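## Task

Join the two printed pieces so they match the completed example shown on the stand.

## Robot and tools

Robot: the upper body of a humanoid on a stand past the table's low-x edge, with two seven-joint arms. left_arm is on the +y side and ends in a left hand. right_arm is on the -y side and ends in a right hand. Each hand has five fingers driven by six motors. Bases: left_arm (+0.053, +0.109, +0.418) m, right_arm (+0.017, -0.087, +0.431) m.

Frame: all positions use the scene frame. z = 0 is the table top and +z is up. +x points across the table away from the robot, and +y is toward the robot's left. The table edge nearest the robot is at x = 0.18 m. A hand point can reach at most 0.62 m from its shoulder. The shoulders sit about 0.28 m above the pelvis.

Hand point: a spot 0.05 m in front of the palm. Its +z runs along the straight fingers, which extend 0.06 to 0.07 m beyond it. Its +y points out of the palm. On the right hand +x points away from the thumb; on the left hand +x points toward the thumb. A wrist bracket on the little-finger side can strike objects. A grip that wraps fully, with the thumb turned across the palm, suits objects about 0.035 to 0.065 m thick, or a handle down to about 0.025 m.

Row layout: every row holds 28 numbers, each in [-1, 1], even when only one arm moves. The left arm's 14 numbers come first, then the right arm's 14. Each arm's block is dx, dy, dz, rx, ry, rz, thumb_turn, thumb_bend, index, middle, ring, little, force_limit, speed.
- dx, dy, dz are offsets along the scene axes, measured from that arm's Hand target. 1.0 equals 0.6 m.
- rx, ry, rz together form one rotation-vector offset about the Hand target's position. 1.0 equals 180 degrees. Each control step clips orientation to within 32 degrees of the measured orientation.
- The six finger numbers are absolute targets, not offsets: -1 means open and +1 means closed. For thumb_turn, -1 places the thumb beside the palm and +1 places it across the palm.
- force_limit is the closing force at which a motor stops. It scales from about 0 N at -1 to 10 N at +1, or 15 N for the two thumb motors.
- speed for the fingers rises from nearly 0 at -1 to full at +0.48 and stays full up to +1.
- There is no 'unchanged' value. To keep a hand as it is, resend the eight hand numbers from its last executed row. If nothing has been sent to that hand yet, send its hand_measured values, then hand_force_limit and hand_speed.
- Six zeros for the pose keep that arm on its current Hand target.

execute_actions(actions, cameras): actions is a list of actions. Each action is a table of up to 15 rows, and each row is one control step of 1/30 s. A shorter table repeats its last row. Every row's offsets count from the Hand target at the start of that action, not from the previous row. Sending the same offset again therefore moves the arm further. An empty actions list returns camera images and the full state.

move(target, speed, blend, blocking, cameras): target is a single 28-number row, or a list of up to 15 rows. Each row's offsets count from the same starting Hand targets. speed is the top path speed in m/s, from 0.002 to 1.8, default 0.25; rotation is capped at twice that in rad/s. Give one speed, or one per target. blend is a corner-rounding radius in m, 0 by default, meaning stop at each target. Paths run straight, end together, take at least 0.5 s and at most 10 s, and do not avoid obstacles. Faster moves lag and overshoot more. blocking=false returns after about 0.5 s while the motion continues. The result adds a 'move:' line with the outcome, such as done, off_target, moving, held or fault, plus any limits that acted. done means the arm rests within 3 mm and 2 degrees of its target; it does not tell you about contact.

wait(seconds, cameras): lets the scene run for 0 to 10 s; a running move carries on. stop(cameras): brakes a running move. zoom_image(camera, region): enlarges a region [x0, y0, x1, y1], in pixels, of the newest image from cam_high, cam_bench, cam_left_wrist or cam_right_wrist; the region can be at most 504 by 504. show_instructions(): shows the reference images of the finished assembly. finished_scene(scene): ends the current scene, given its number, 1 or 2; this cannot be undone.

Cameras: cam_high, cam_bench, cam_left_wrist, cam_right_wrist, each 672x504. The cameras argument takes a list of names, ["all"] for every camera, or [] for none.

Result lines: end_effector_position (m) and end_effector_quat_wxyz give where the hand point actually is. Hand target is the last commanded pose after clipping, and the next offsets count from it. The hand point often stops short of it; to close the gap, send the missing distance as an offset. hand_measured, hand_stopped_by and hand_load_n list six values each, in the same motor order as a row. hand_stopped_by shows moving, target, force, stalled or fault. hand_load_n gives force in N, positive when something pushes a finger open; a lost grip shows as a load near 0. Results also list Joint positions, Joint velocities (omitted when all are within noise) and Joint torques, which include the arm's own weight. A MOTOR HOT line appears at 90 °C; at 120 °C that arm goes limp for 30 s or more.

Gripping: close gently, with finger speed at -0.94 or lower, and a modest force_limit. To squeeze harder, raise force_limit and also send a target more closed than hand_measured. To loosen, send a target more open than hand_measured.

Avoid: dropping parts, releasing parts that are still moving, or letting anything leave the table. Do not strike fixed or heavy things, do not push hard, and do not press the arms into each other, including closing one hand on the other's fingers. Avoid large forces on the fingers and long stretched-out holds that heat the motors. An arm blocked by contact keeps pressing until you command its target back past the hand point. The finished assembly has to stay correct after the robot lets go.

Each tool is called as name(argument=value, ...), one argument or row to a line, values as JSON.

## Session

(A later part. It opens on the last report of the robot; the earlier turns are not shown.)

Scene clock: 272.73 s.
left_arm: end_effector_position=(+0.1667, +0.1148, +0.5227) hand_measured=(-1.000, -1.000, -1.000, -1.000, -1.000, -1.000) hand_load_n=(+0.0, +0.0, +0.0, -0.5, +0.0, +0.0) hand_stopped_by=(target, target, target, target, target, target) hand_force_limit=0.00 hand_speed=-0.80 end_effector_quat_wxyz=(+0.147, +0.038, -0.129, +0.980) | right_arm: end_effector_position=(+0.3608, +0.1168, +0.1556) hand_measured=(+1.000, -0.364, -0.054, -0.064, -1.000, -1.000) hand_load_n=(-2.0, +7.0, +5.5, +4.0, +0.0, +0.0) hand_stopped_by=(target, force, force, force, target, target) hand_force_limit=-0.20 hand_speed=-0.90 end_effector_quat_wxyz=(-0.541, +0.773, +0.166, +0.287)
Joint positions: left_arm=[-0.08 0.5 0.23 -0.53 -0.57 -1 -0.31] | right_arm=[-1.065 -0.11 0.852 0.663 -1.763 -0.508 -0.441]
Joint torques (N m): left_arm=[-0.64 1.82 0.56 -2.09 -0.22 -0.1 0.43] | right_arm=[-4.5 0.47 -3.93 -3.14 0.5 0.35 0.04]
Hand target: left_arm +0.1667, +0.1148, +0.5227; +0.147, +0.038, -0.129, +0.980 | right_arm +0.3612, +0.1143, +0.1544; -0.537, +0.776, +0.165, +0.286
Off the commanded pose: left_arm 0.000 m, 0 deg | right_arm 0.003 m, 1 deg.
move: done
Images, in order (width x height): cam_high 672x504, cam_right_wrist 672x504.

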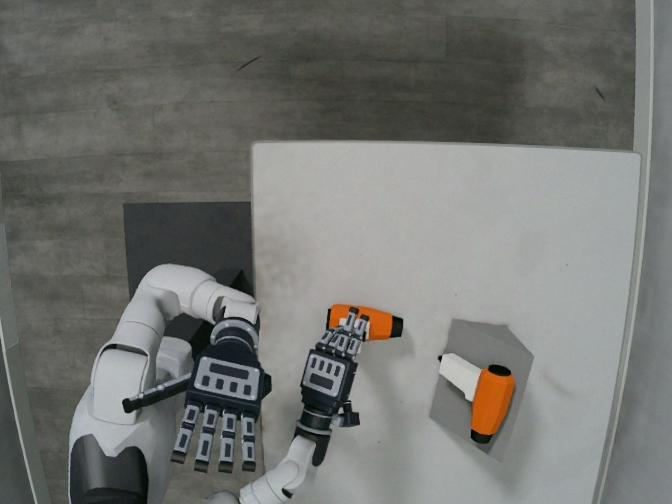

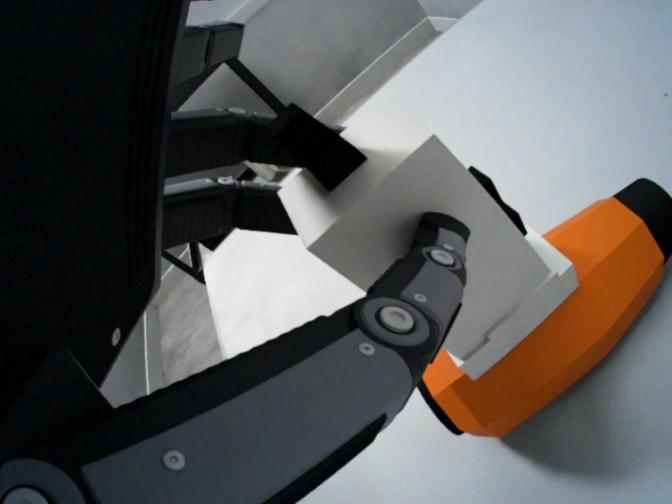

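move(
  target=[
    [0,0,0,0,0,0,-1,-1,-1,-1,-1,-1,0,-0.8,0,0.003,0.008,0,0,0,1,-0.12,0.38,0.38,-1,-1,-0.2,-0.9],
    [0,0,0,0,0,0,-1,-1,-1,-1,-1,-1,0,-0.8,0,0.006,0.008,0,0,-0.03,1,-0.12,0.38,0.38,-1,-1,-0.2,-0.9],
  ],
  speed=0.03,
  cameras=["cam_high","cam_right_wrist"],
)

zoom_image(
  camera="cam_high",
  region=[315, 295, 410, 370],
)

zoom_image(
  camera="cam_right_wrist",
  region=[260, 80, 660, 440],
)

Scene clock: 280.73 s.
left_arm: end_effector_position=(+0.1667, +0.1148, +0.5227) hand_measured=(-1.000, -1.000, -1.000, -1.000, -1.000, -1.000) hand_load_n=(+0.0, +0.0, +0.0, +0.0, +0.0, +0.0) hand_stopped_by=(target, target, target, target, target, target) hand_force_limit=0.00 hand_speed=-0.80 end_effector_quat_wxyz=(+0.147, +0.038, -0.129, +0.980) | right_arm: end_effector_position=(+0.3603, +0.1178, +0.1575) hand_measured=(+1.000, -0.366, -0.054, -0.064, -1.000, -1.000) hand_load_n=(-1.0, +8.5, +5.5, +3.0, +0.0, +0.0) hand_stopped_by=(target, force, force, force, target, target) hand_force_limit=-0.20 hand_speed=-0.90 end_effector_quat_wxyz=(-0.520, +0.785, +0.135, +0.308)
Joint positions: left_arm=[-0.08 0.5 0.23 -0.53 -0.57 -1 -0.31] | right_arm=[-0.995 -0.115 0.826 0.512 -1.732 -0.488 -0.24]
Joint torques (N m): left_arm=[-0.72 1.68 0.31 -1.8 -0.37 -0.09 0.42] | right_arm=[-3.81 0.53 -4.31 -4.25 0.56 1.25 -0.14]
Hand target: left_arm +0.1667, +0.1148, +0.5227; +0.147, +0.038, -0.129, +0.980 | right_arm +0.3612, +0.1179, +0.1592; -0.523, +0.783, +0.129, +0.311
Off the commanded pose: left_arm 0.000 m, 0 deg | right_arm 0.002 m, 1 deg.
move: done
Images, in order (width x height): cam_high 672x504, cam_right_wrist 672x504.

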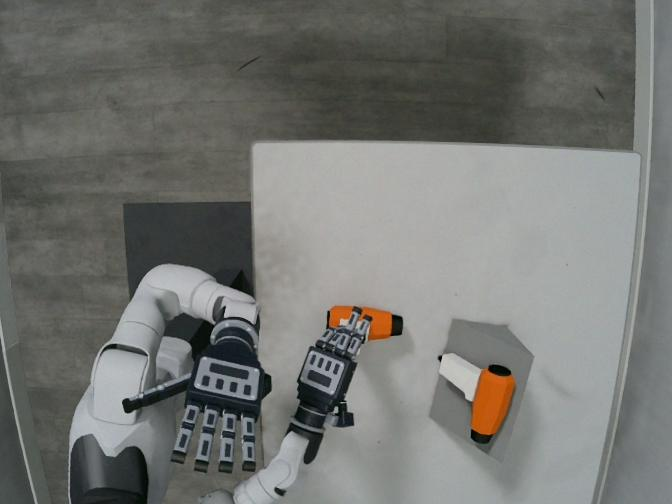

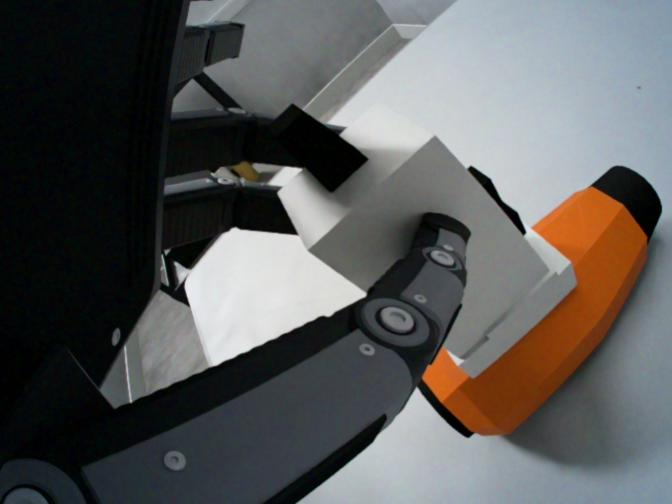

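Scaled by 5.305 from the camera's 672x504 image, which has a finer 960x720 frame.

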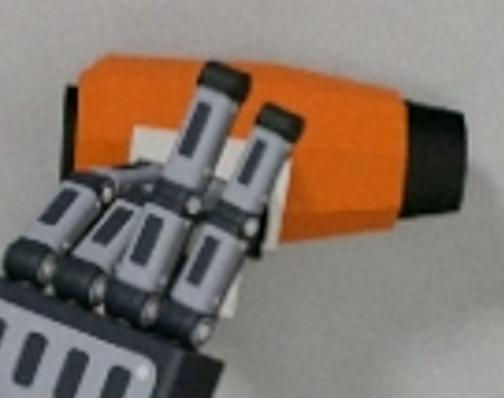

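Scaled by 1.260 from the camera's 672x504 image, which has a finer 960x720 frame.

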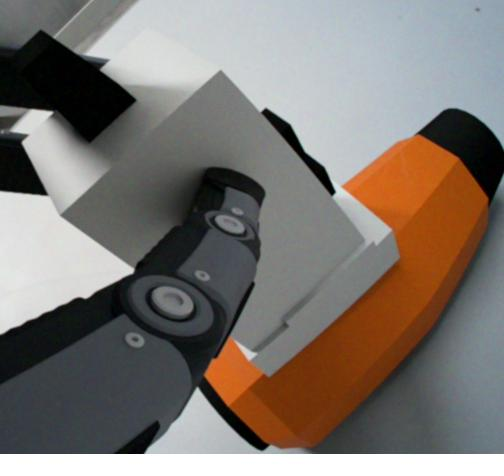

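zoom_image(
  camera="cam_high",
  region=[325, 300, 385, 350],
)

Scaled by 8.400 from the camera's 672x504 image, which has a finer 960x720 frame.

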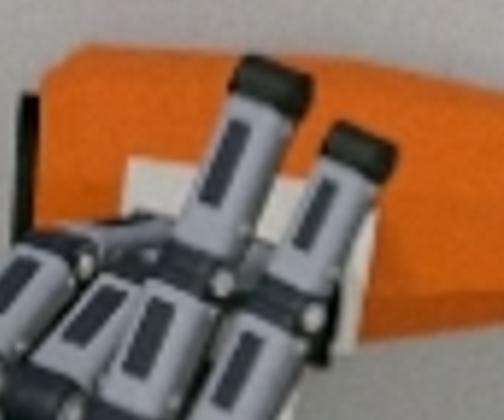

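move(
  target=[
    [0,0,0,0,0,0,-1,-1,-1,-1,-1,-1,0,-0.8,0,-0.002,0.002,0,0,0.022,1,-0.12,0.38,0.38,-1,-1,-0.2,-0.9],
  ],
  speed=0.03,
  cameras=["cam_high","cam_right_wrist"],
)

zoom_image(
  camera="cam_high",
  region=[325, 300, 385, 350],
)

zoom_image(
  camera="cam_right_wrist",
  region=[400, 200, 672, 450],
)

Scene clock: 289.33 s.
left_arm: end_effector_position=(+0.1667, +0.1148, +0.5227) hand_measured=(-1.000, -1.000, -1.000, -1.000, -1.000, -1.000) hand_load_n=(+0.0, +0.5, +0.0, +0.0, +0.0, +0.0) hand_stopped_by=(target, target, target, target, target, target) hand_force_limit=0.00 hand_speed=-0.80 end_effector_quat_wxyz=(+0.147, +0.038, -0.129, +0.980) | right_arm: end_effector_position=(+0.3592, +0.1161, +0.1576) hand_measured=(+1.000, -0.366, -0.054, -0.064, -1.000, -1.000) hand_load_n=(-1.0, +8.0, +5.5, +3.0, +0.0, +0.0) hand_stopped_by=(target, force, force, force, target, target) hand_force_limit=-0.20 hand_speed=-0.90 end_effector_quat_wxyz=(-0.535, +0.780, +0.149, +0.290)
Joint positions: left_arm=[-0.08 0.5 0.23 -0.53 -0.57 -1 -0.31] | right_arm=[-1.033 -0.12 0.826 0.588 -1.74 -0.525 -0.348]
Joint torques (N m): left_arm=[-0.74 1.97 0.67 -1.66 -0.08 -0.04 0.37] | right_arm=[-5.25 0.22 -3.35 -2.51 0.41 0.74 -0.71]
Hand target: left_arm +0.1667, +0.1148, +0.5227; +0.147, +0.038, -0.129, +0.980 | right_arm +0.3612, +0.1167, +0.1604; -0.533, +0.778, +0.156, +0.292
Off the commanded pose: left_arm 0.000 m, 0 deg | right_arm 0.003 m, 1 deg.
move: done
Images, in order (width x height): cam_high 672x504, cam_right_wrist 672x504.

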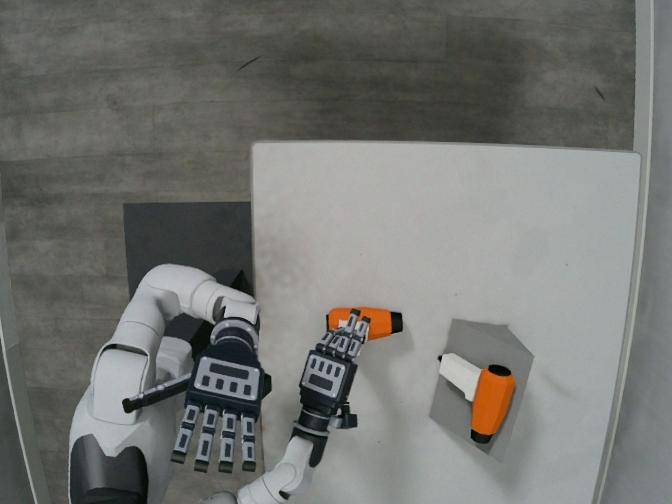

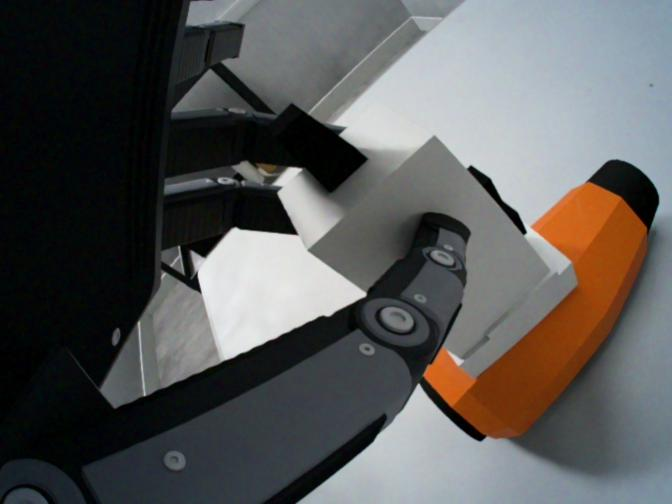

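Scaled by 8.400 from the camera's 672x504 image, which has a finer 960x720 frame.

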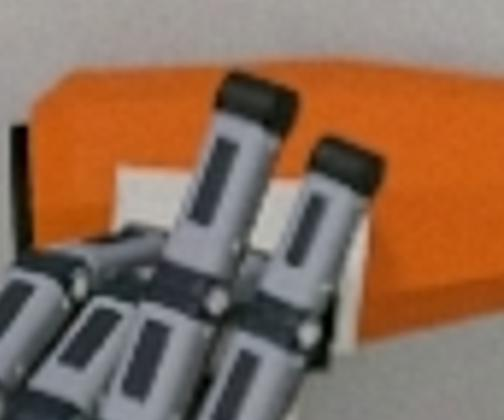

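Scaled by 1.853 from the camera's 672x504 image, which has a finer 960x720 frame.

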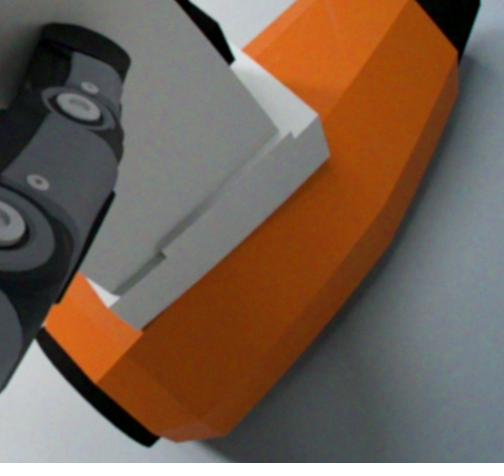

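zoom_image(
  camera="cam_high",
  region=[315, 295, 415, 365],
)

Scaled by 5.040 from the camera's 672x504 image, which has a finer 960x720 frame.

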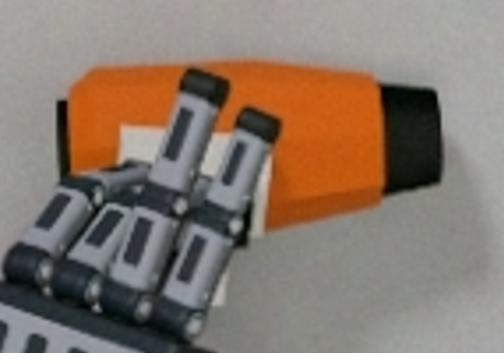

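move(
  target=[
    [0,0,0,0,0,0,-1,-1,-1,-1,-1,-1,0,-0.8,0,0,0.05,0,0,0,1,-0.12,0.38,0.38,-1,-1,-0.2,-0.9],
    [0,0,0,0,0,0,-1,-1,-1,-1,-1,-1,0,-0.8,0,-0.003,0.05,0,0,0.034,1,-0.12,0.38,0.38,-1,-1,-0.2,-0.9],
  ],
  speed=0.05,
  cameras=["cam_high","cam_right_wrist"],
)

zoom_image(
  camera="cam_high",
  region=[315, 295, 415, 365],
)

zoom_image(
  camera="cam_right_wrist",
  region=[260, 80, 660, 440],
)

Scene clock: 303.50 s.
left_arm: end_effector_position=(+0.1667, +0.1148, +0.5227) hand_measured=(-1.000, -1.000, -1.000, -1.000, -1.000, -1.000) hand_load_n=(+0.0, +0.0, +0.0, +0.0, +0.0, +0.0) hand_stopped_by=(target, target, target, target, target, target) hand_force_limit=0.00 hand_speed=-0.80 end_effector_quat_wxyz=(+0.147, +0.038, -0.129, +0.980) | right_arm: end_effector_position=(+0.3604, +0.1127, +0.1872) hand_measured=(+1.000, -0.366, -0.054, -0.064, -1.000, -1.000) hand_load_n=(-1.0, +8.0, +5.5, +3.0, -0.5, -0.5) hand_stopped_by=(target, force, force, force, target, target) hand_force_limit=-0.20 hand_speed=-0.90 end_effector_quat_wxyz=(-0.548, +0.771, +0.190, +0.262)
Joint positions: left_arm=[-0.08 0.5 0.23 -0.53 -0.57 -1 -0.31] | right_arm=[-1.153 -0.164 0.78 0.611 -1.72 -0.678 -0.434]
Joint torques (N m): left_arm=[-0.55 1.63 0.22 -1.71 0.19 -0.04 0.4] | right_arm=[-5.52 0.21 -3.62 -2.41 0.28 0.73 -0.64]
Hand target: left_arm +0.1667, +0.1148, +0.5227; +0.147, +0.038, -0.129, +0.980 | right_arm +0.3612, +0.1149, +0.1904; -0.548, +0.769, +0.197, +0.263
Off the commanded pose: left_arm 0.000 m, 0 deg | right_arm 0.004 m, 1 deg.
move: off_target (right_arm)
Images, in order (width x height): cam_high 672x504, cam_right_wrist 672x504.

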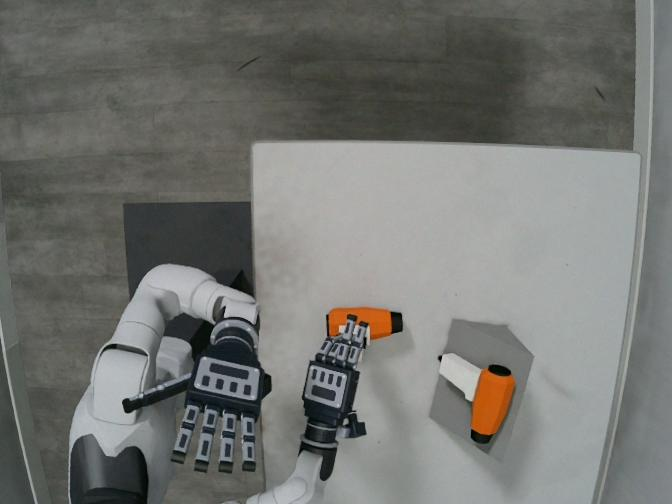

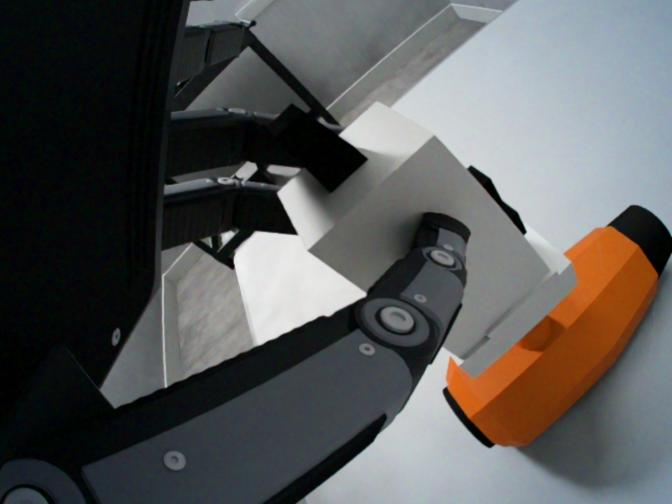

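Scaled by 5.040 from the camera's 672x504 image, which has a finer 960x720 frame.

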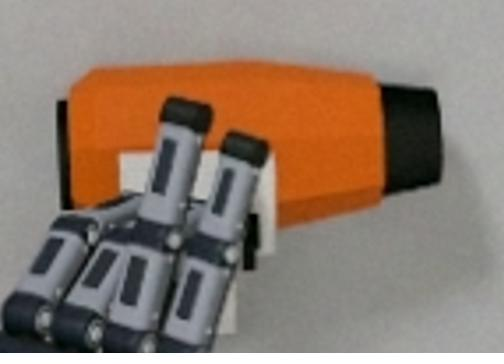

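Scaled by 1.260 from the camera's 672x504 image, which has a finer 960x720 frame.

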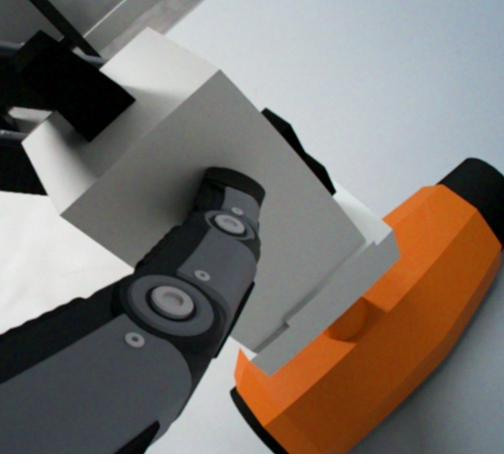

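move(
  target=[
    [0,0,0,0,0,0,-1,-1,-1,-1,-1,-1,0,-0.8,-0.002,-0.001,0,0,0,0.021,1,-0.12,0.38,0.38,-1,-1,-0.2,-0.9],
  ],
  speed=0.05,
  cameras=["cam_right_wrist"],
)

execute_actions(
  actions=[],
)

zoom_image(
  camera="cam_high",
  region=[315, 295, 415, 365],
)

zoom_image(
  camera="cam_right_wrist",
  region=[260, 80, 660, 440],
)

Scene clock: 310.57 s.
left_arm: end_effector_position=(+0.1667, +0.1148, +0.5227) hand_measured=(-1.000, -1.000, -1.000, -1.000, -1.000, -1.000) hand_load_n=(+0.0, +0.0, +0.0, +0.0, +0.0, +0.0) hand_stopped_by=(target, target, target, target, target, target) hand_force_limit=0.00 hand_speed=-0.80 end_effector_quat_wxyz=(+0.147, +0.038, -0.129, +0.980) | right_arm: end_effector_position=(+0.3594, +0.1119, +0.1871) hand_measured=(+1.000, -0.366, -0.054, -0.064, -1.000, -1.000) hand_load_n=(-1.0, +8.0, +5.5, +2.5, +0.0, +0.0) hand_stopped_by=(target, force, force, force, target, target) hand_force_limit=-0.20 hand_speed=-0.90 end_effector_quat_wxyz=(-0.557, +0.764, +0.215, +0.245)
Joint positions: left_arm=[-0.08 0.5 0.23 -0.53 -0.57 -1 -0.31] | right_arm=[-1.215 -0.15 0.809 0.723 -1.766 -0.694 -0.58]
Joint torques (N m): left_arm=[-0.53 1.85 0.49 -1.67 -0.14 -0.03 0.38] | right_arm=[-5.27 0.29 -3.49 -2.33 0.28 0.62 -0.7]
Hand target: left_arm +0.1667, +0.1148, +0.5227; +0.147, +0.038, -0.129, +0.980 | right_arm +0.3600, +0.1143, +0.1904; -0.557, +0.762, +0.222, +0.245
Off the commanded pose: left_arm 0.000 m, 0 deg | right_arm 0.004 m, 1 deg.
move: off_target (right_arm)
Images, in order (width x height): cam_right_wrist 672x504.

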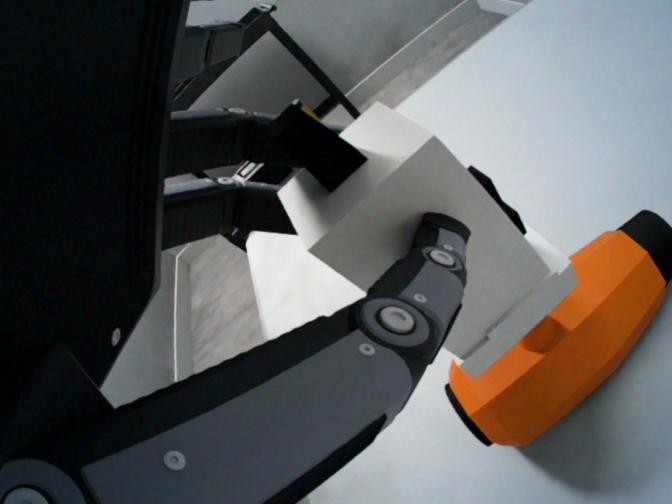

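Scene clock: 310.57 s.
left_arm: end_effector_position=(+0.1667, +0.1148, +0.5227) hand_measured=(-1.000, -1.000, -1.000, -1.000, -1.000, -1.000) hand_load_n=(+0.0, +0.0, +0.0, +0.0, +0.0, +0.0) hand_stopped_by=(target, target, target, target, target, target) hand_force_limit=0.00 hand_speed=-0.80 end_effector_quat_wxyz=(+0.147, +0.038, -0.129, +0.980) | right_arm: end_effector_position=(+0.3594, +0.1119, +0.1871) hand_measured=(+1.000, -0.366, -0.054, -0.064, -1.000, -1.000) hand_load_n=(-1.0, +8.0, +5.5, +2.5, +0.0, +0.0) hand_stopped_by=(target, force, force, force, target, target) hand_force_limit=-0.20 hand_speed=-0.90 end_effector_quat_wxyz=(-0.557, +0.764, +0.215, +0.245)
Joint positions: left_arm=[-0.08 0.5 0.23 -0.53 -0.57 -1 -0.31] | right_arm=[-1.215 -0.15 0.809 0.723 -1.766 -0.694 -0.58]
Joint velocities: within noise
Joint torques (N m): left_arm=[-0.53 1.85 0.49 -1.67 -0.14 -0.03 0.38] | right_arm=[-5.27 0.29 -3.49 -2.33 0.28 0.62 -0.7]
Hand target: left_arm +0.1667, +0.1148, +0.5227; +0.147, +0.038, -0.129, +0.980 | right_arm +0.3600, +0.1143, +0.1904; -0.557, +0.762, +0.222, +0.245
Off the commanded pose: left_arm 0.000 m, 0 deg | right_arm 0.004 m, 1 deg.

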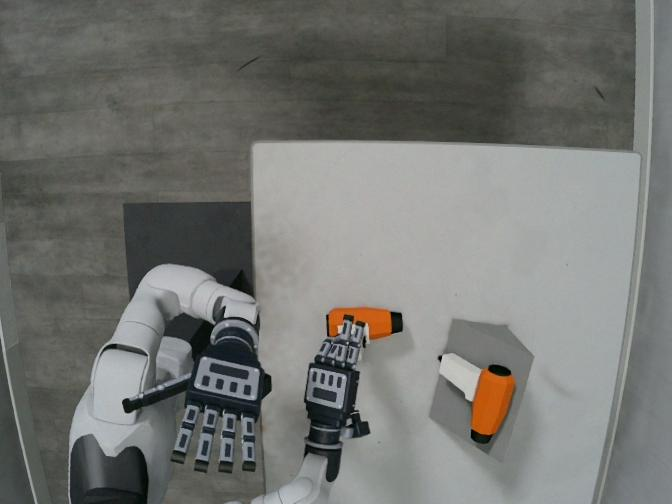

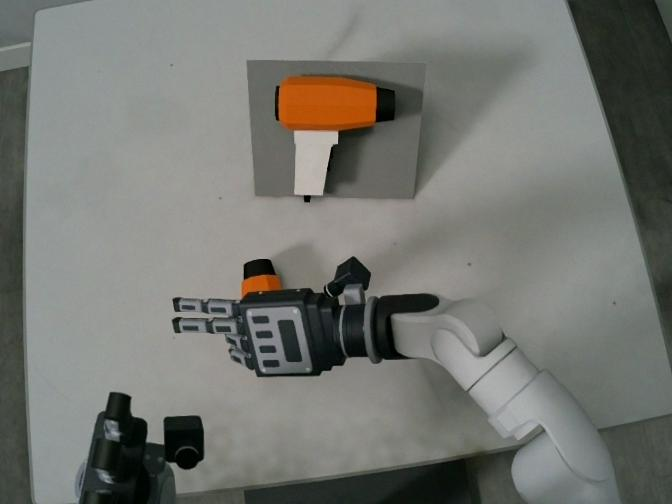

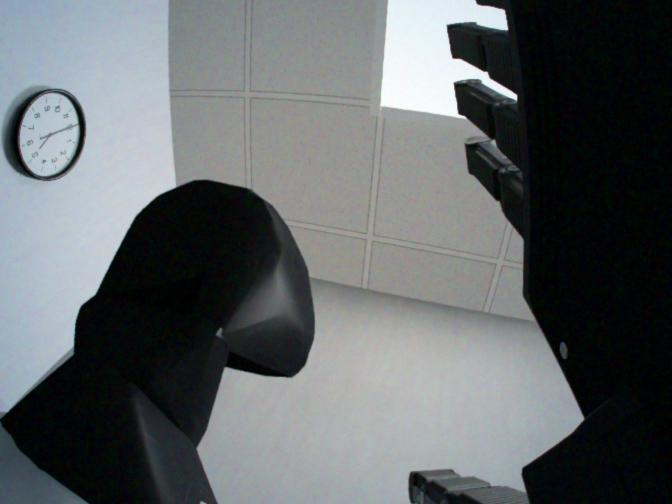

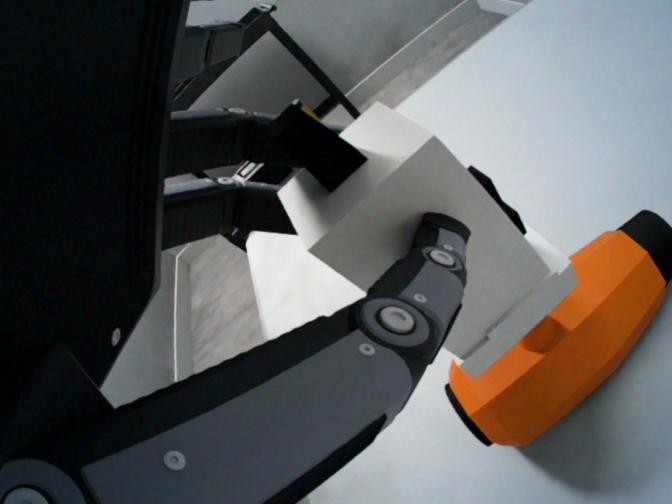

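Scaled by 5.040 from the camera's 672x504 image, which has a finer 960x720 frame.

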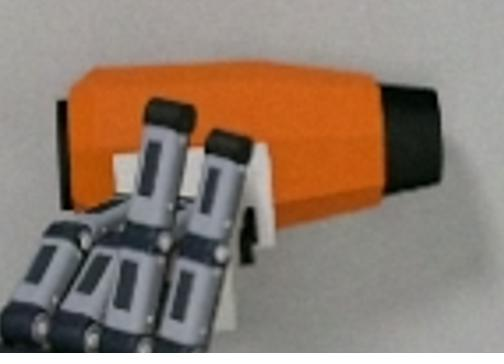

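Scaled by 1.260 from the camera's 672x504 image, which has a finer 960x720 frame.

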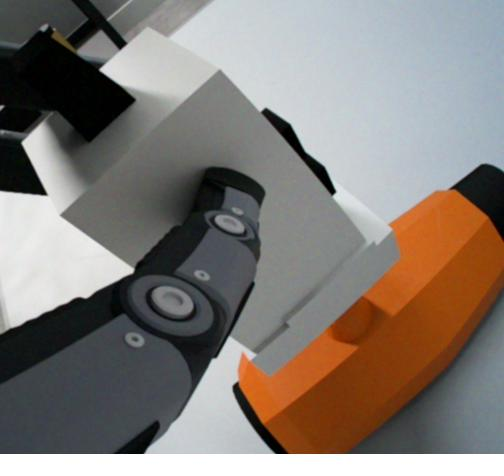

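move(
  target=[
    [0,0,0,0,0,0,-1,-1,-1,-1,-1,-1,0,-0.8,0,0.0,-0.03,0,0,0,1,-0.12,0.38,0.38,-1,-1,-0.2,-0.9],
    [0,0,0,0,0,0,-1,-1,-1,-1,-1,-1,0,-0.8,0,-0.0005,-0.0585,0,0,0,1,-0.12,0.38,0.38,-1,-1,-0.2,-0.9],
  ],
  speed=0.04,
  cameras=["cam_high","cam_right_wrist"],
)

zoom_image(
  camera="cam_high",
  region=[315, 295, 415, 365],
)

zoom_image(
  camera="cam_right_wrist",
  region=[260, 80, 660, 440],
)

Scene clock: 317.60 s.
left_arm: end_effector_position=(+0.1667, +0.1148, +0.5227) hand_measured=(-1.000, -1.000, -1.000, -1.000, -1.000, -1.000) hand_load_n=(-0.5, +0.0, +0.0, +0.0, +0.0, +0.0) hand_stopped_by=(target, target, target, target, target, target) hand_force_limit=0.00 hand_speed=-0.80 end_effector_quat_wxyz=(+0.147, +0.038, -0.129, +0.980) | right_arm: end_effector_position=(+0.3606, +0.1132, +0.1560) hand_measured=(+1.000, -0.366, -0.054, -0.064, -1.000, -1.000) hand_load_n=(-1.0, +8.0, +5.5, +3.5, +0.0, +0.0) hand_stopped_by=(target, force, force, force, target, target) hand_force_limit=-0.20 hand_speed=-0.90 end_effector_quat_wxyz=(-0.557, +0.763, +0.220, +0.246)
Joint positions: left_arm=[-0.08 0.5 0.23 -0.53 -0.57 -1 -0.31] | right_arm=[-1.215 -0.051 0.872 0.958 -1.873 -0.563 -0.756]
Joint torques (N m): left_arm=[-0.26 1.55 0.38 -1.96 -0.09 -0.1 0.35] | right_arm=[-4.77 0.55 -3 -1.97 0.15 0.98 -0.65]
Hand target: left_arm +0.1667, +0.1148, +0.5227; +0.147, +0.038, -0.129, +0.980 | right_arm +0.3600, +0.1140, +0.1553; -0.557, +0.762, +0.222, +0.245
Off the commanded pose: left_arm 0.000 m, 0 deg | right_arm 0.001 m, 0 deg.
move: done
Images, in order (width x height): cam_high 672x504, cam_right_wrist 672x504.

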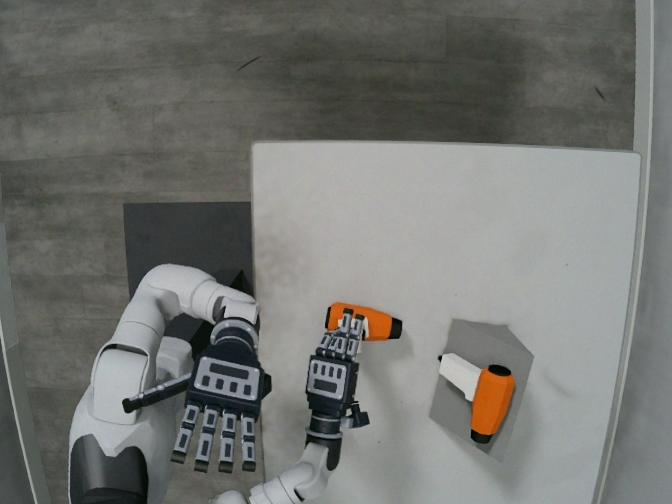

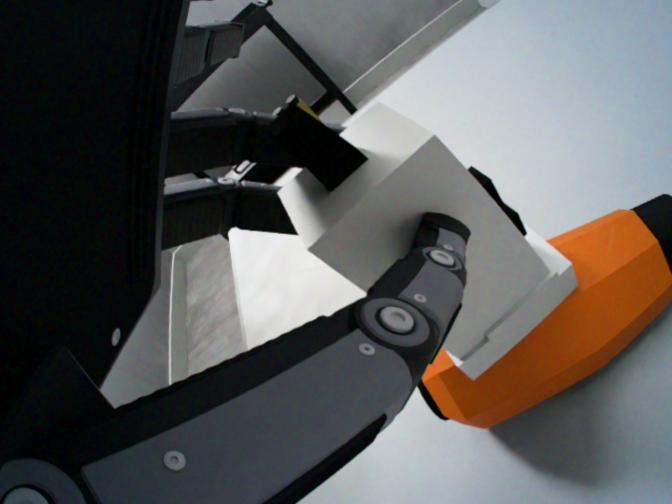

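Scaled by 5.040 from the camera's 672x504 image, which has a finer 960x720 frame.

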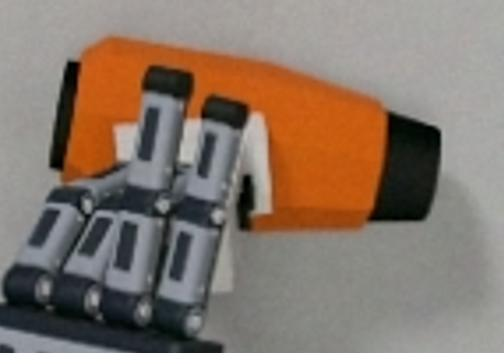

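Scaled by 1.260 from the camera's 672x504 image, which has a finer 960x720 frame.

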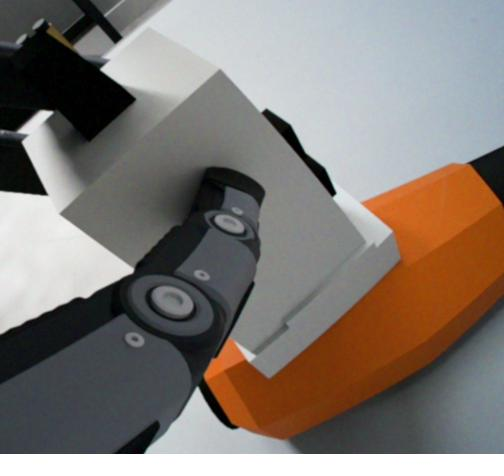

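move(
  target=[
    [0,0,0,0,0,0,-1,-1,-1,-1,-1,-1,0,-0.8,0,0,0.055,0,0,0,1,-0.12,0.38,0.38,-1,-1,-0.2,-0.9],
    [0,0,0,0,0,0,-1,-1,-1,-1,-1,-1,0,-0.8,0,0.009,0.055,0,0,-0.075,1,-0.12,0.38,0.38,-1,-1,-0.2,-0.9],
  ],
  speed=0.05,
  cameras=["cam_high","cam_right_wrist"],
)

zoom_image(
  camera="cam_high",
  region=[315, 295, 415, 365],
)

zoom_image(
  camera="cam_right_wrist",
  region=[260, 80, 660, 440],
)

Scene clock: 333.00 s.
left_arm: end_effector_position=(+0.1667, +0.1148, +0.5227) hand_measured=(-1.000, -1.000, -1.000, -1.000, -1.000, -1.000) hand_load_n=(+0.0, +0.0, +0.0, +0.0, +0.5, +0.0) hand_stopped_by=(target, target, target, target, target, target) hand_force_limit=0.00 hand_speed=-0.80 end_effector_quat_wxyz=(+0.147, +0.038, -0.129, +0.980) | right_arm: end_effector_position=(+0.3605, +0.1169, +0.1850) hand_measured=(+1.000, -0.366, -0.054, -0.064, -1.000, -1.000) hand_load_n=(-1.0, +8.5, +5.5, +3.0, +0.0, +0.0) hand_stopped_by=(target, force, force, force, target, target) hand_force_limit=-0.20 hand_speed=-0.90 end_effector_quat_wxyz=(-0.517, +0.787, +0.136, +0.307)
Joint positions: left_arm=[-0.08 0.5 0.23 -0.53 -0.57 -1 -0.31] | right_arm=[-1.001 -0.132 0.716 0.38 -1.702 -0.614 -0.111]
Joint torques (N m): left_arm=[-0.6 1.64 0.75 -1.77 -0.15 -0.09 0.43] | right_arm=[-3.9 0.71 -4.49 -4.33 0.46 1.19 -0.25]
Hand target: left_arm +0.1667, +0.1148, +0.5227; +0.147, +0.038, -0.129, +0.980 | right_arm +0.3600, +0.1194, +0.1883; -0.524, +0.783, +0.131, +0.309
Off the commanded pose: left_arm 0.000 m, 0 deg | right_arm 0.004 m, 1 deg.
move: off_target (right_arm)
Images, in order (width x height): cam_high 672x504, cam_right_wrist 672x504.

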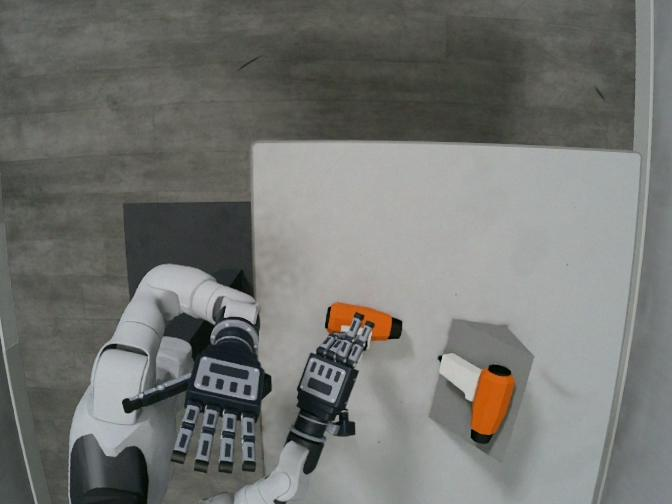

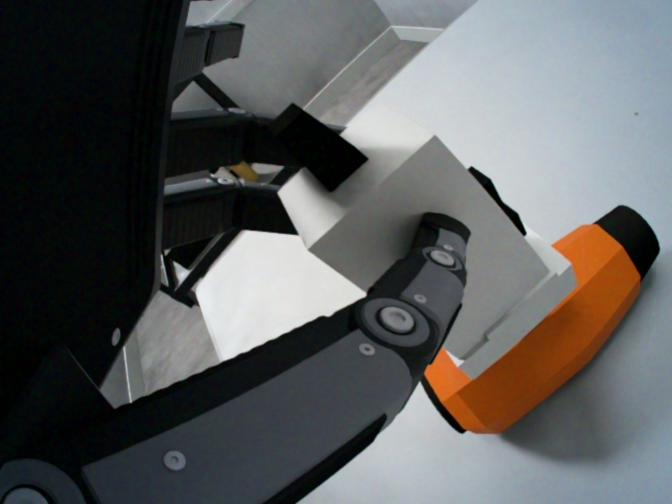

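Scaled by 5.040 from the camera's 672x504 image, which has a finer 960x720 frame.

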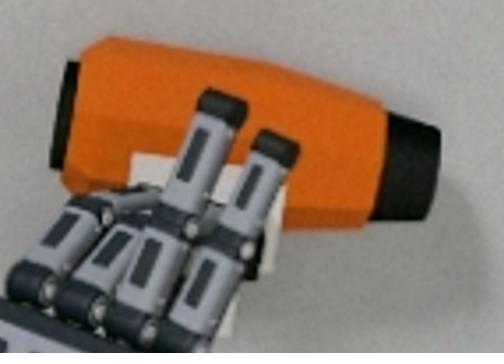

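Scaled by 1.260 from the camera's 672x504 image, which has a finer 960x720 frame.

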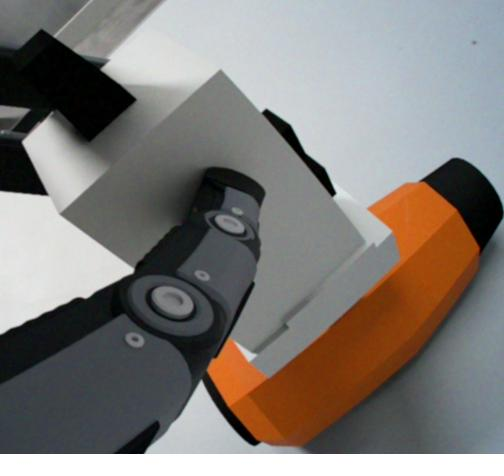

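move(
  target=[
    [0,0,0,0,0,0,-1,-1,-1,-1,-1,-1,0,-0.8,0,0.0,-0.03,0,0,-0.004,1,-0.12,0.38,0.38,-1,-1,-0.2,-0.9],
    [0,0,0,0,0,0,-1,-1,-1,-1,-1,-1,0,-0.8,0,0,-0.055,0,0,-0.004,1,-0.12,0.38,0.38,-1,-1,-0.2,-0.9],
  ],
  speed=0.04,
  cameras=["cam_high","cam_right_wrist"],
)

zoom_image(
  camera="cam_high",
  region=[315, 295, 415, 365],
)

zoom_image(
  camera="cam_right_wrist",
  region=[260, 80, 660, 440],
)

Scene clock: 342.10 s.
left_arm: end_effector_position=(+0.1667, +0.1148, +0.5227) hand_measured=(-1.000, -1.000, -1.000, -1.000, -1.000, -1.000) hand_load_n=(+0.0, +0.0, +0.5, +0.0, +0.0, +0.0) hand_stopped_by=(target, target, target, target, target, target) hand_force_limit=0.00 hand_speed=-0.80 end_effector_quat_wxyz=(+0.147, +0.038, -0.129, +0.980) | right_arm: end_effector_position=(+0.3599, +0.1205, +0.1579) hand_measured=(+1.000, -0.366, -0.054, -0.064, -1.000, -1.000) hand_load_n=(-1.0, +8.0, +5.5, +3.0, +0.0, +0.0) hand_stopped_by=(target, force, force, force, target, target) hand_force_limit=-0.20 hand_speed=-0.90 end_effector_quat_wxyz=(-0.523, +0.783, +0.128, +0.311)
Joint positions: left_arm=[-0.08 0.5 0.23 -0.53 -0.57 -1 -0.31] | right_arm=[-0.962 -0.088 0.775 0.503 -1.782 -0.504 -0.236]
Joint torques (N m): left_arm=[-0.6 1.75 0.45 -1.45 -0.22 -0.07 0.38] | right_arm=[-4.08 0.95 -3.31 -3.05 0.12 1.24 -0.53]
Hand target: left_arm +0.1667, +0.1148, +0.5227; +0.147, +0.038, -0.129, +0.980 | right_arm +0.3600, +0.1194, +0.1553; -0.522, +0.784, +0.126, +0.312
Off the commanded pose: left_arm 0.000 m, 0 deg | right_arm 0.003 m, 0 deg.
move: done
Images, in order (width x height): cam_high 672x504, cam_right_wrist 672x504.

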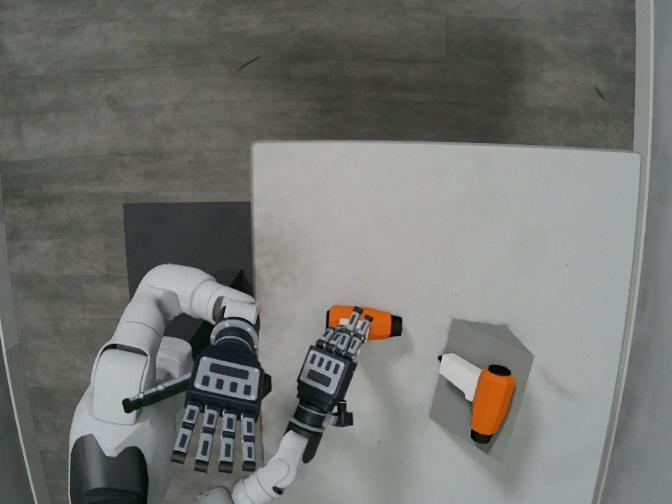

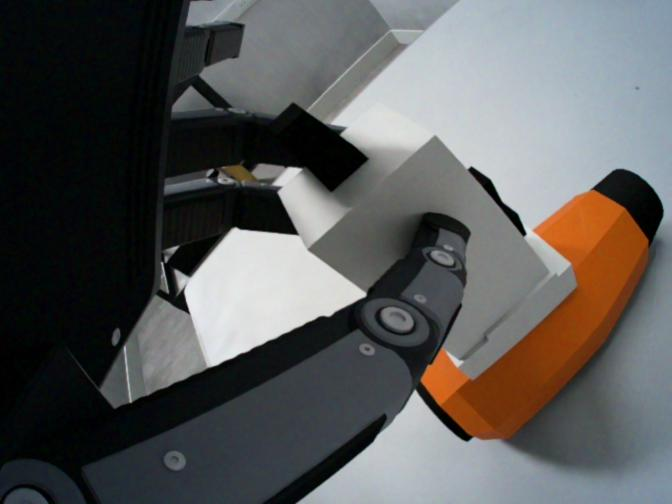

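Scaled by 5.040 from the camera's 672x504 image, which has a finer 960x720 frame.

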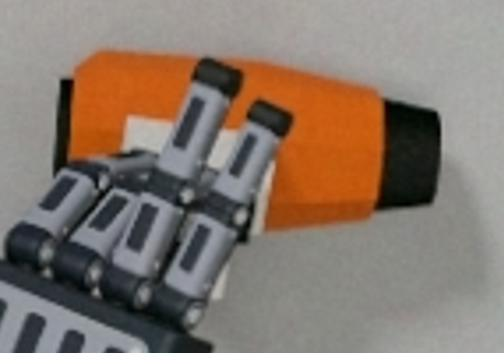

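Scaled by 1.260 from the camera's 672x504 image, which has a finer 960x720 frame.

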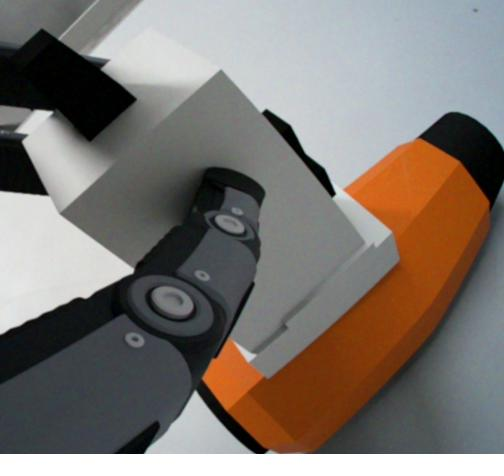

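move(
  target=[
    [0,0,0,0,0,0,-1,-1,-1,-1,-1,-1,0,-0.8,0,0,0,0,0,0,1,-0.6,-0.3,-0.3,-1,-1,-0.2,-0.85],
  ],
  speed=0.03,
  cameras=["cam_high","cam_right_wrist"],
)

zoom_image(
  camera="cam_high",
  region=[315, 295, 415, 365],
)

zoom_image(
  camera="cam_right_wrist",
  region=[260, 80, 660, 440],
)

Scene clock: 358.50 s.
left_arm: end_effector_position=(+0.1667, +0.1148, +0.5227) hand_measured=(-1.000, -1.000, -1.000, -1.000, -1.000, -1.000) hand_load_n=(+0.0, +0.0, +0.0, +0.0, +0.0, +0.0) hand_stopped_by=(target, target, target, target, target, target) hand_force_limit=0.00 hand_speed=-0.80 end_effector_quat_wxyz=(+0.147, +0.038, -0.129, +0.980) | right_arm: end_effector_position=(+0.3608, +0.1205, +0.1585) hand_measured=(+1.000, -0.600, -0.300, -0.300, -1.000, -1.000) hand_load_n=(+0.0, +0.0, +0.0, +0.0, +0.0, +0.0) hand_stopped_by=(target, target, target, target, target, target) hand_force_limit=-0.20 hand_speed=-0.85 end_effector_quat_wxyz=(-0.524, +0.782, +0.127, +0.313)
Joint positions: left_arm=[-0.08 0.5 0.23 -0.53 -0.57 -1 -0.31] | right_arm=[-0.962 -0.088 0.775 0.503 -1.782 -0.499 -0.236]
Joint torques (N m): left_arm=[-0.84 1.84 0.34 -1.71 -0.19 0.01 0.35] | right_arm=[-4.14 0.74 -3.21 -2.76 0.22 1.03 -0.57]
Hand target: left_arm +0.1667, +0.1148, +0.5227; +0.147, +0.038, -0.129, +0.980 | right_arm +0.3600, +0.1194, +0.1553; -0.522, +0.784, +0.126, +0.312
Off the commanded pose: left_arm 0.000 m, 0 deg | right_arm 0.003 m, 0 deg.
move: done
Images, in order (width x height): cam_high 672x504, cam_right_wrist 672x504.

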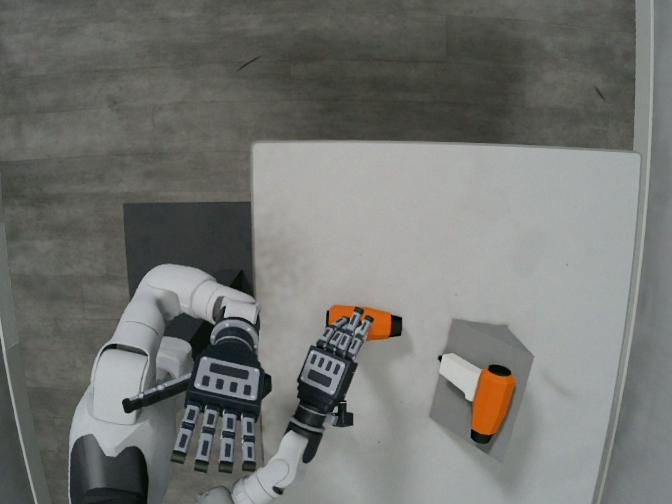

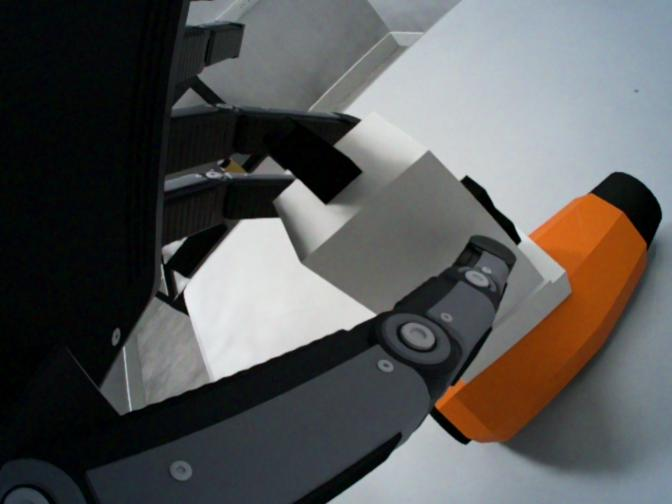

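Scaled by 5.040 from the camera's 672x504 image, which has a finer 960x720 frame.

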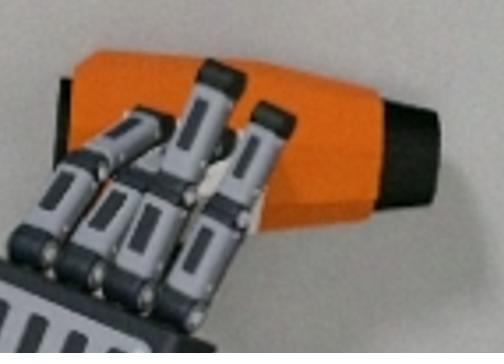

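Scaled by 1.260 from the camera's 672x504 image, which has a finer 960x720 frame.

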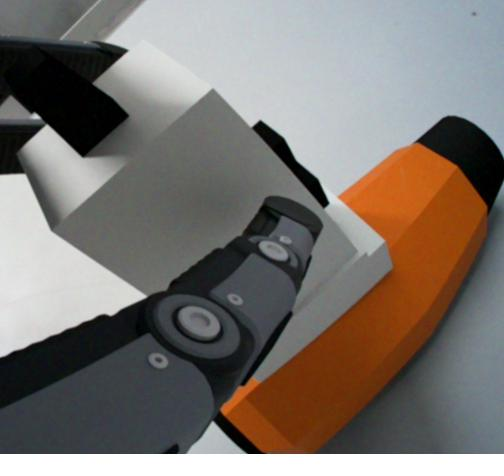

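move(
  target=[
    [0,0,0,0,0,0,-1,-1,-1,-1,-1,-1,0,-0.8,0,0,0.006,0,0,0,1,-0.75,-0.5,-0.5,-1,-1,-0.2,-0.7],
    [0,0,0,0,0,0,-1,-1,-1,-1,-1,-1,0,-0.8,-0.12,0.010,0.008,0,0,0,1,-0.75,-0.5,-0.5,-1,-1,-0.2,-0.7],
  ],
  speed=0.04,
  cameras=["cam_high","cam_right_wrist"],
)

zoom_image(
  camera="cam_high",
  region=[280, 295, 415, 395],
)

Scene clock: 374.03 s.
left_arm: end_effector_position=(+0.1667, +0.1148, +0.5227) hand_measured=(-1.000, -1.000, -1.000, -1.000, -1.000, -1.000) hand_load_n=(-0.5, +0.0, +0.0, +0.0, +0.0, +0.0) hand_stopped_by=(target, target, target, target, target, target) hand_force_limit=0.00 hand_speed=-0.80 end_effector_quat_wxyz=(+0.147, +0.038, -0.129, +0.980) | right_arm: end_effector_position=(+0.2888, +0.1270, +0.1618) hand_measured=(+1.000, -0.750, -0.500, -0.500, -1.000, -1.000) hand_load_n=(+0.0, +0.0, +0.0, +0.0, +0.0, +0.0) hand_stopped_by=(target, target, target, target, target, target) hand_force_limit=-0.20 hand_speed=-0.70 end_effector_quat_wxyz=(-0.525, +0.782, +0.127, +0.311)
Joint positions: left_arm=[-0.08 0.5 0.23 -0.53 -0.57 -1 -0.31] | right_arm=[-0.66 -0.17 0.833 -0.02 -1.785 -0.508 0.062]
Joint torques (N m): left_arm=[-0.83 1.88 0.17 -1.75 -0.17 -0.14 0.36] | right_arm=[-2.54 1.11 -2.65 -4.79 -0.24 1.03 -0.2]
Hand target: left_arm +0.1667, +0.1148, +0.5227; +0.147, +0.038, -0.129, +0.980 | right_arm +0.2880, +0.1254, +0.1601; -0.522, +0.784, +0.126, +0.312
Off the commanded pose: left_arm 0.000 m, 0 deg | right_arm 0.002 m, 0 deg.
move: done
Images, in order (width x height): cam_high 672x504, cam_right_wrist 672x504.

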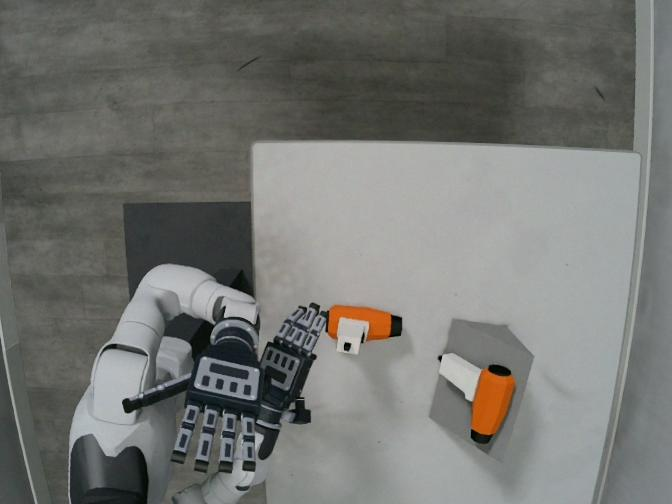

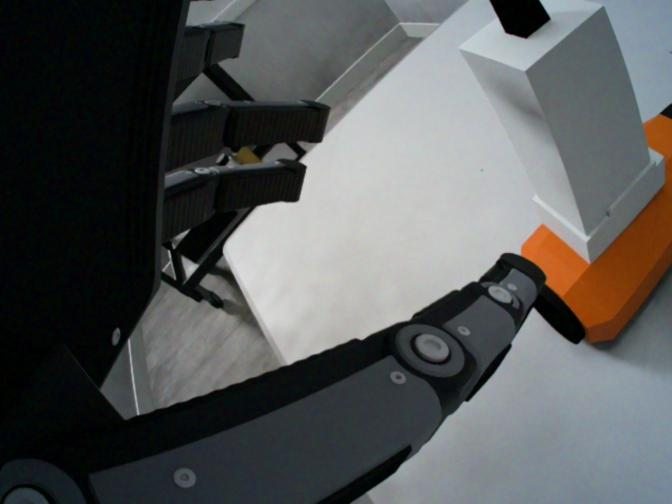

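Scaled by 3.733 from the camera's 672x504 image, which has a finer 960x720 frame.

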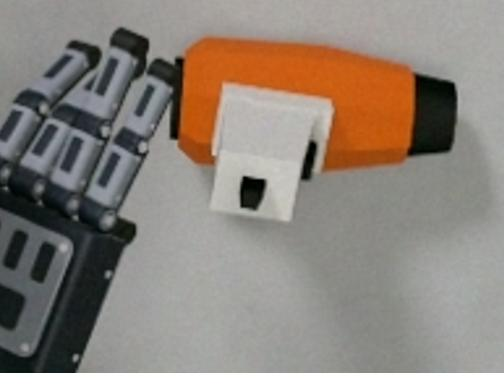

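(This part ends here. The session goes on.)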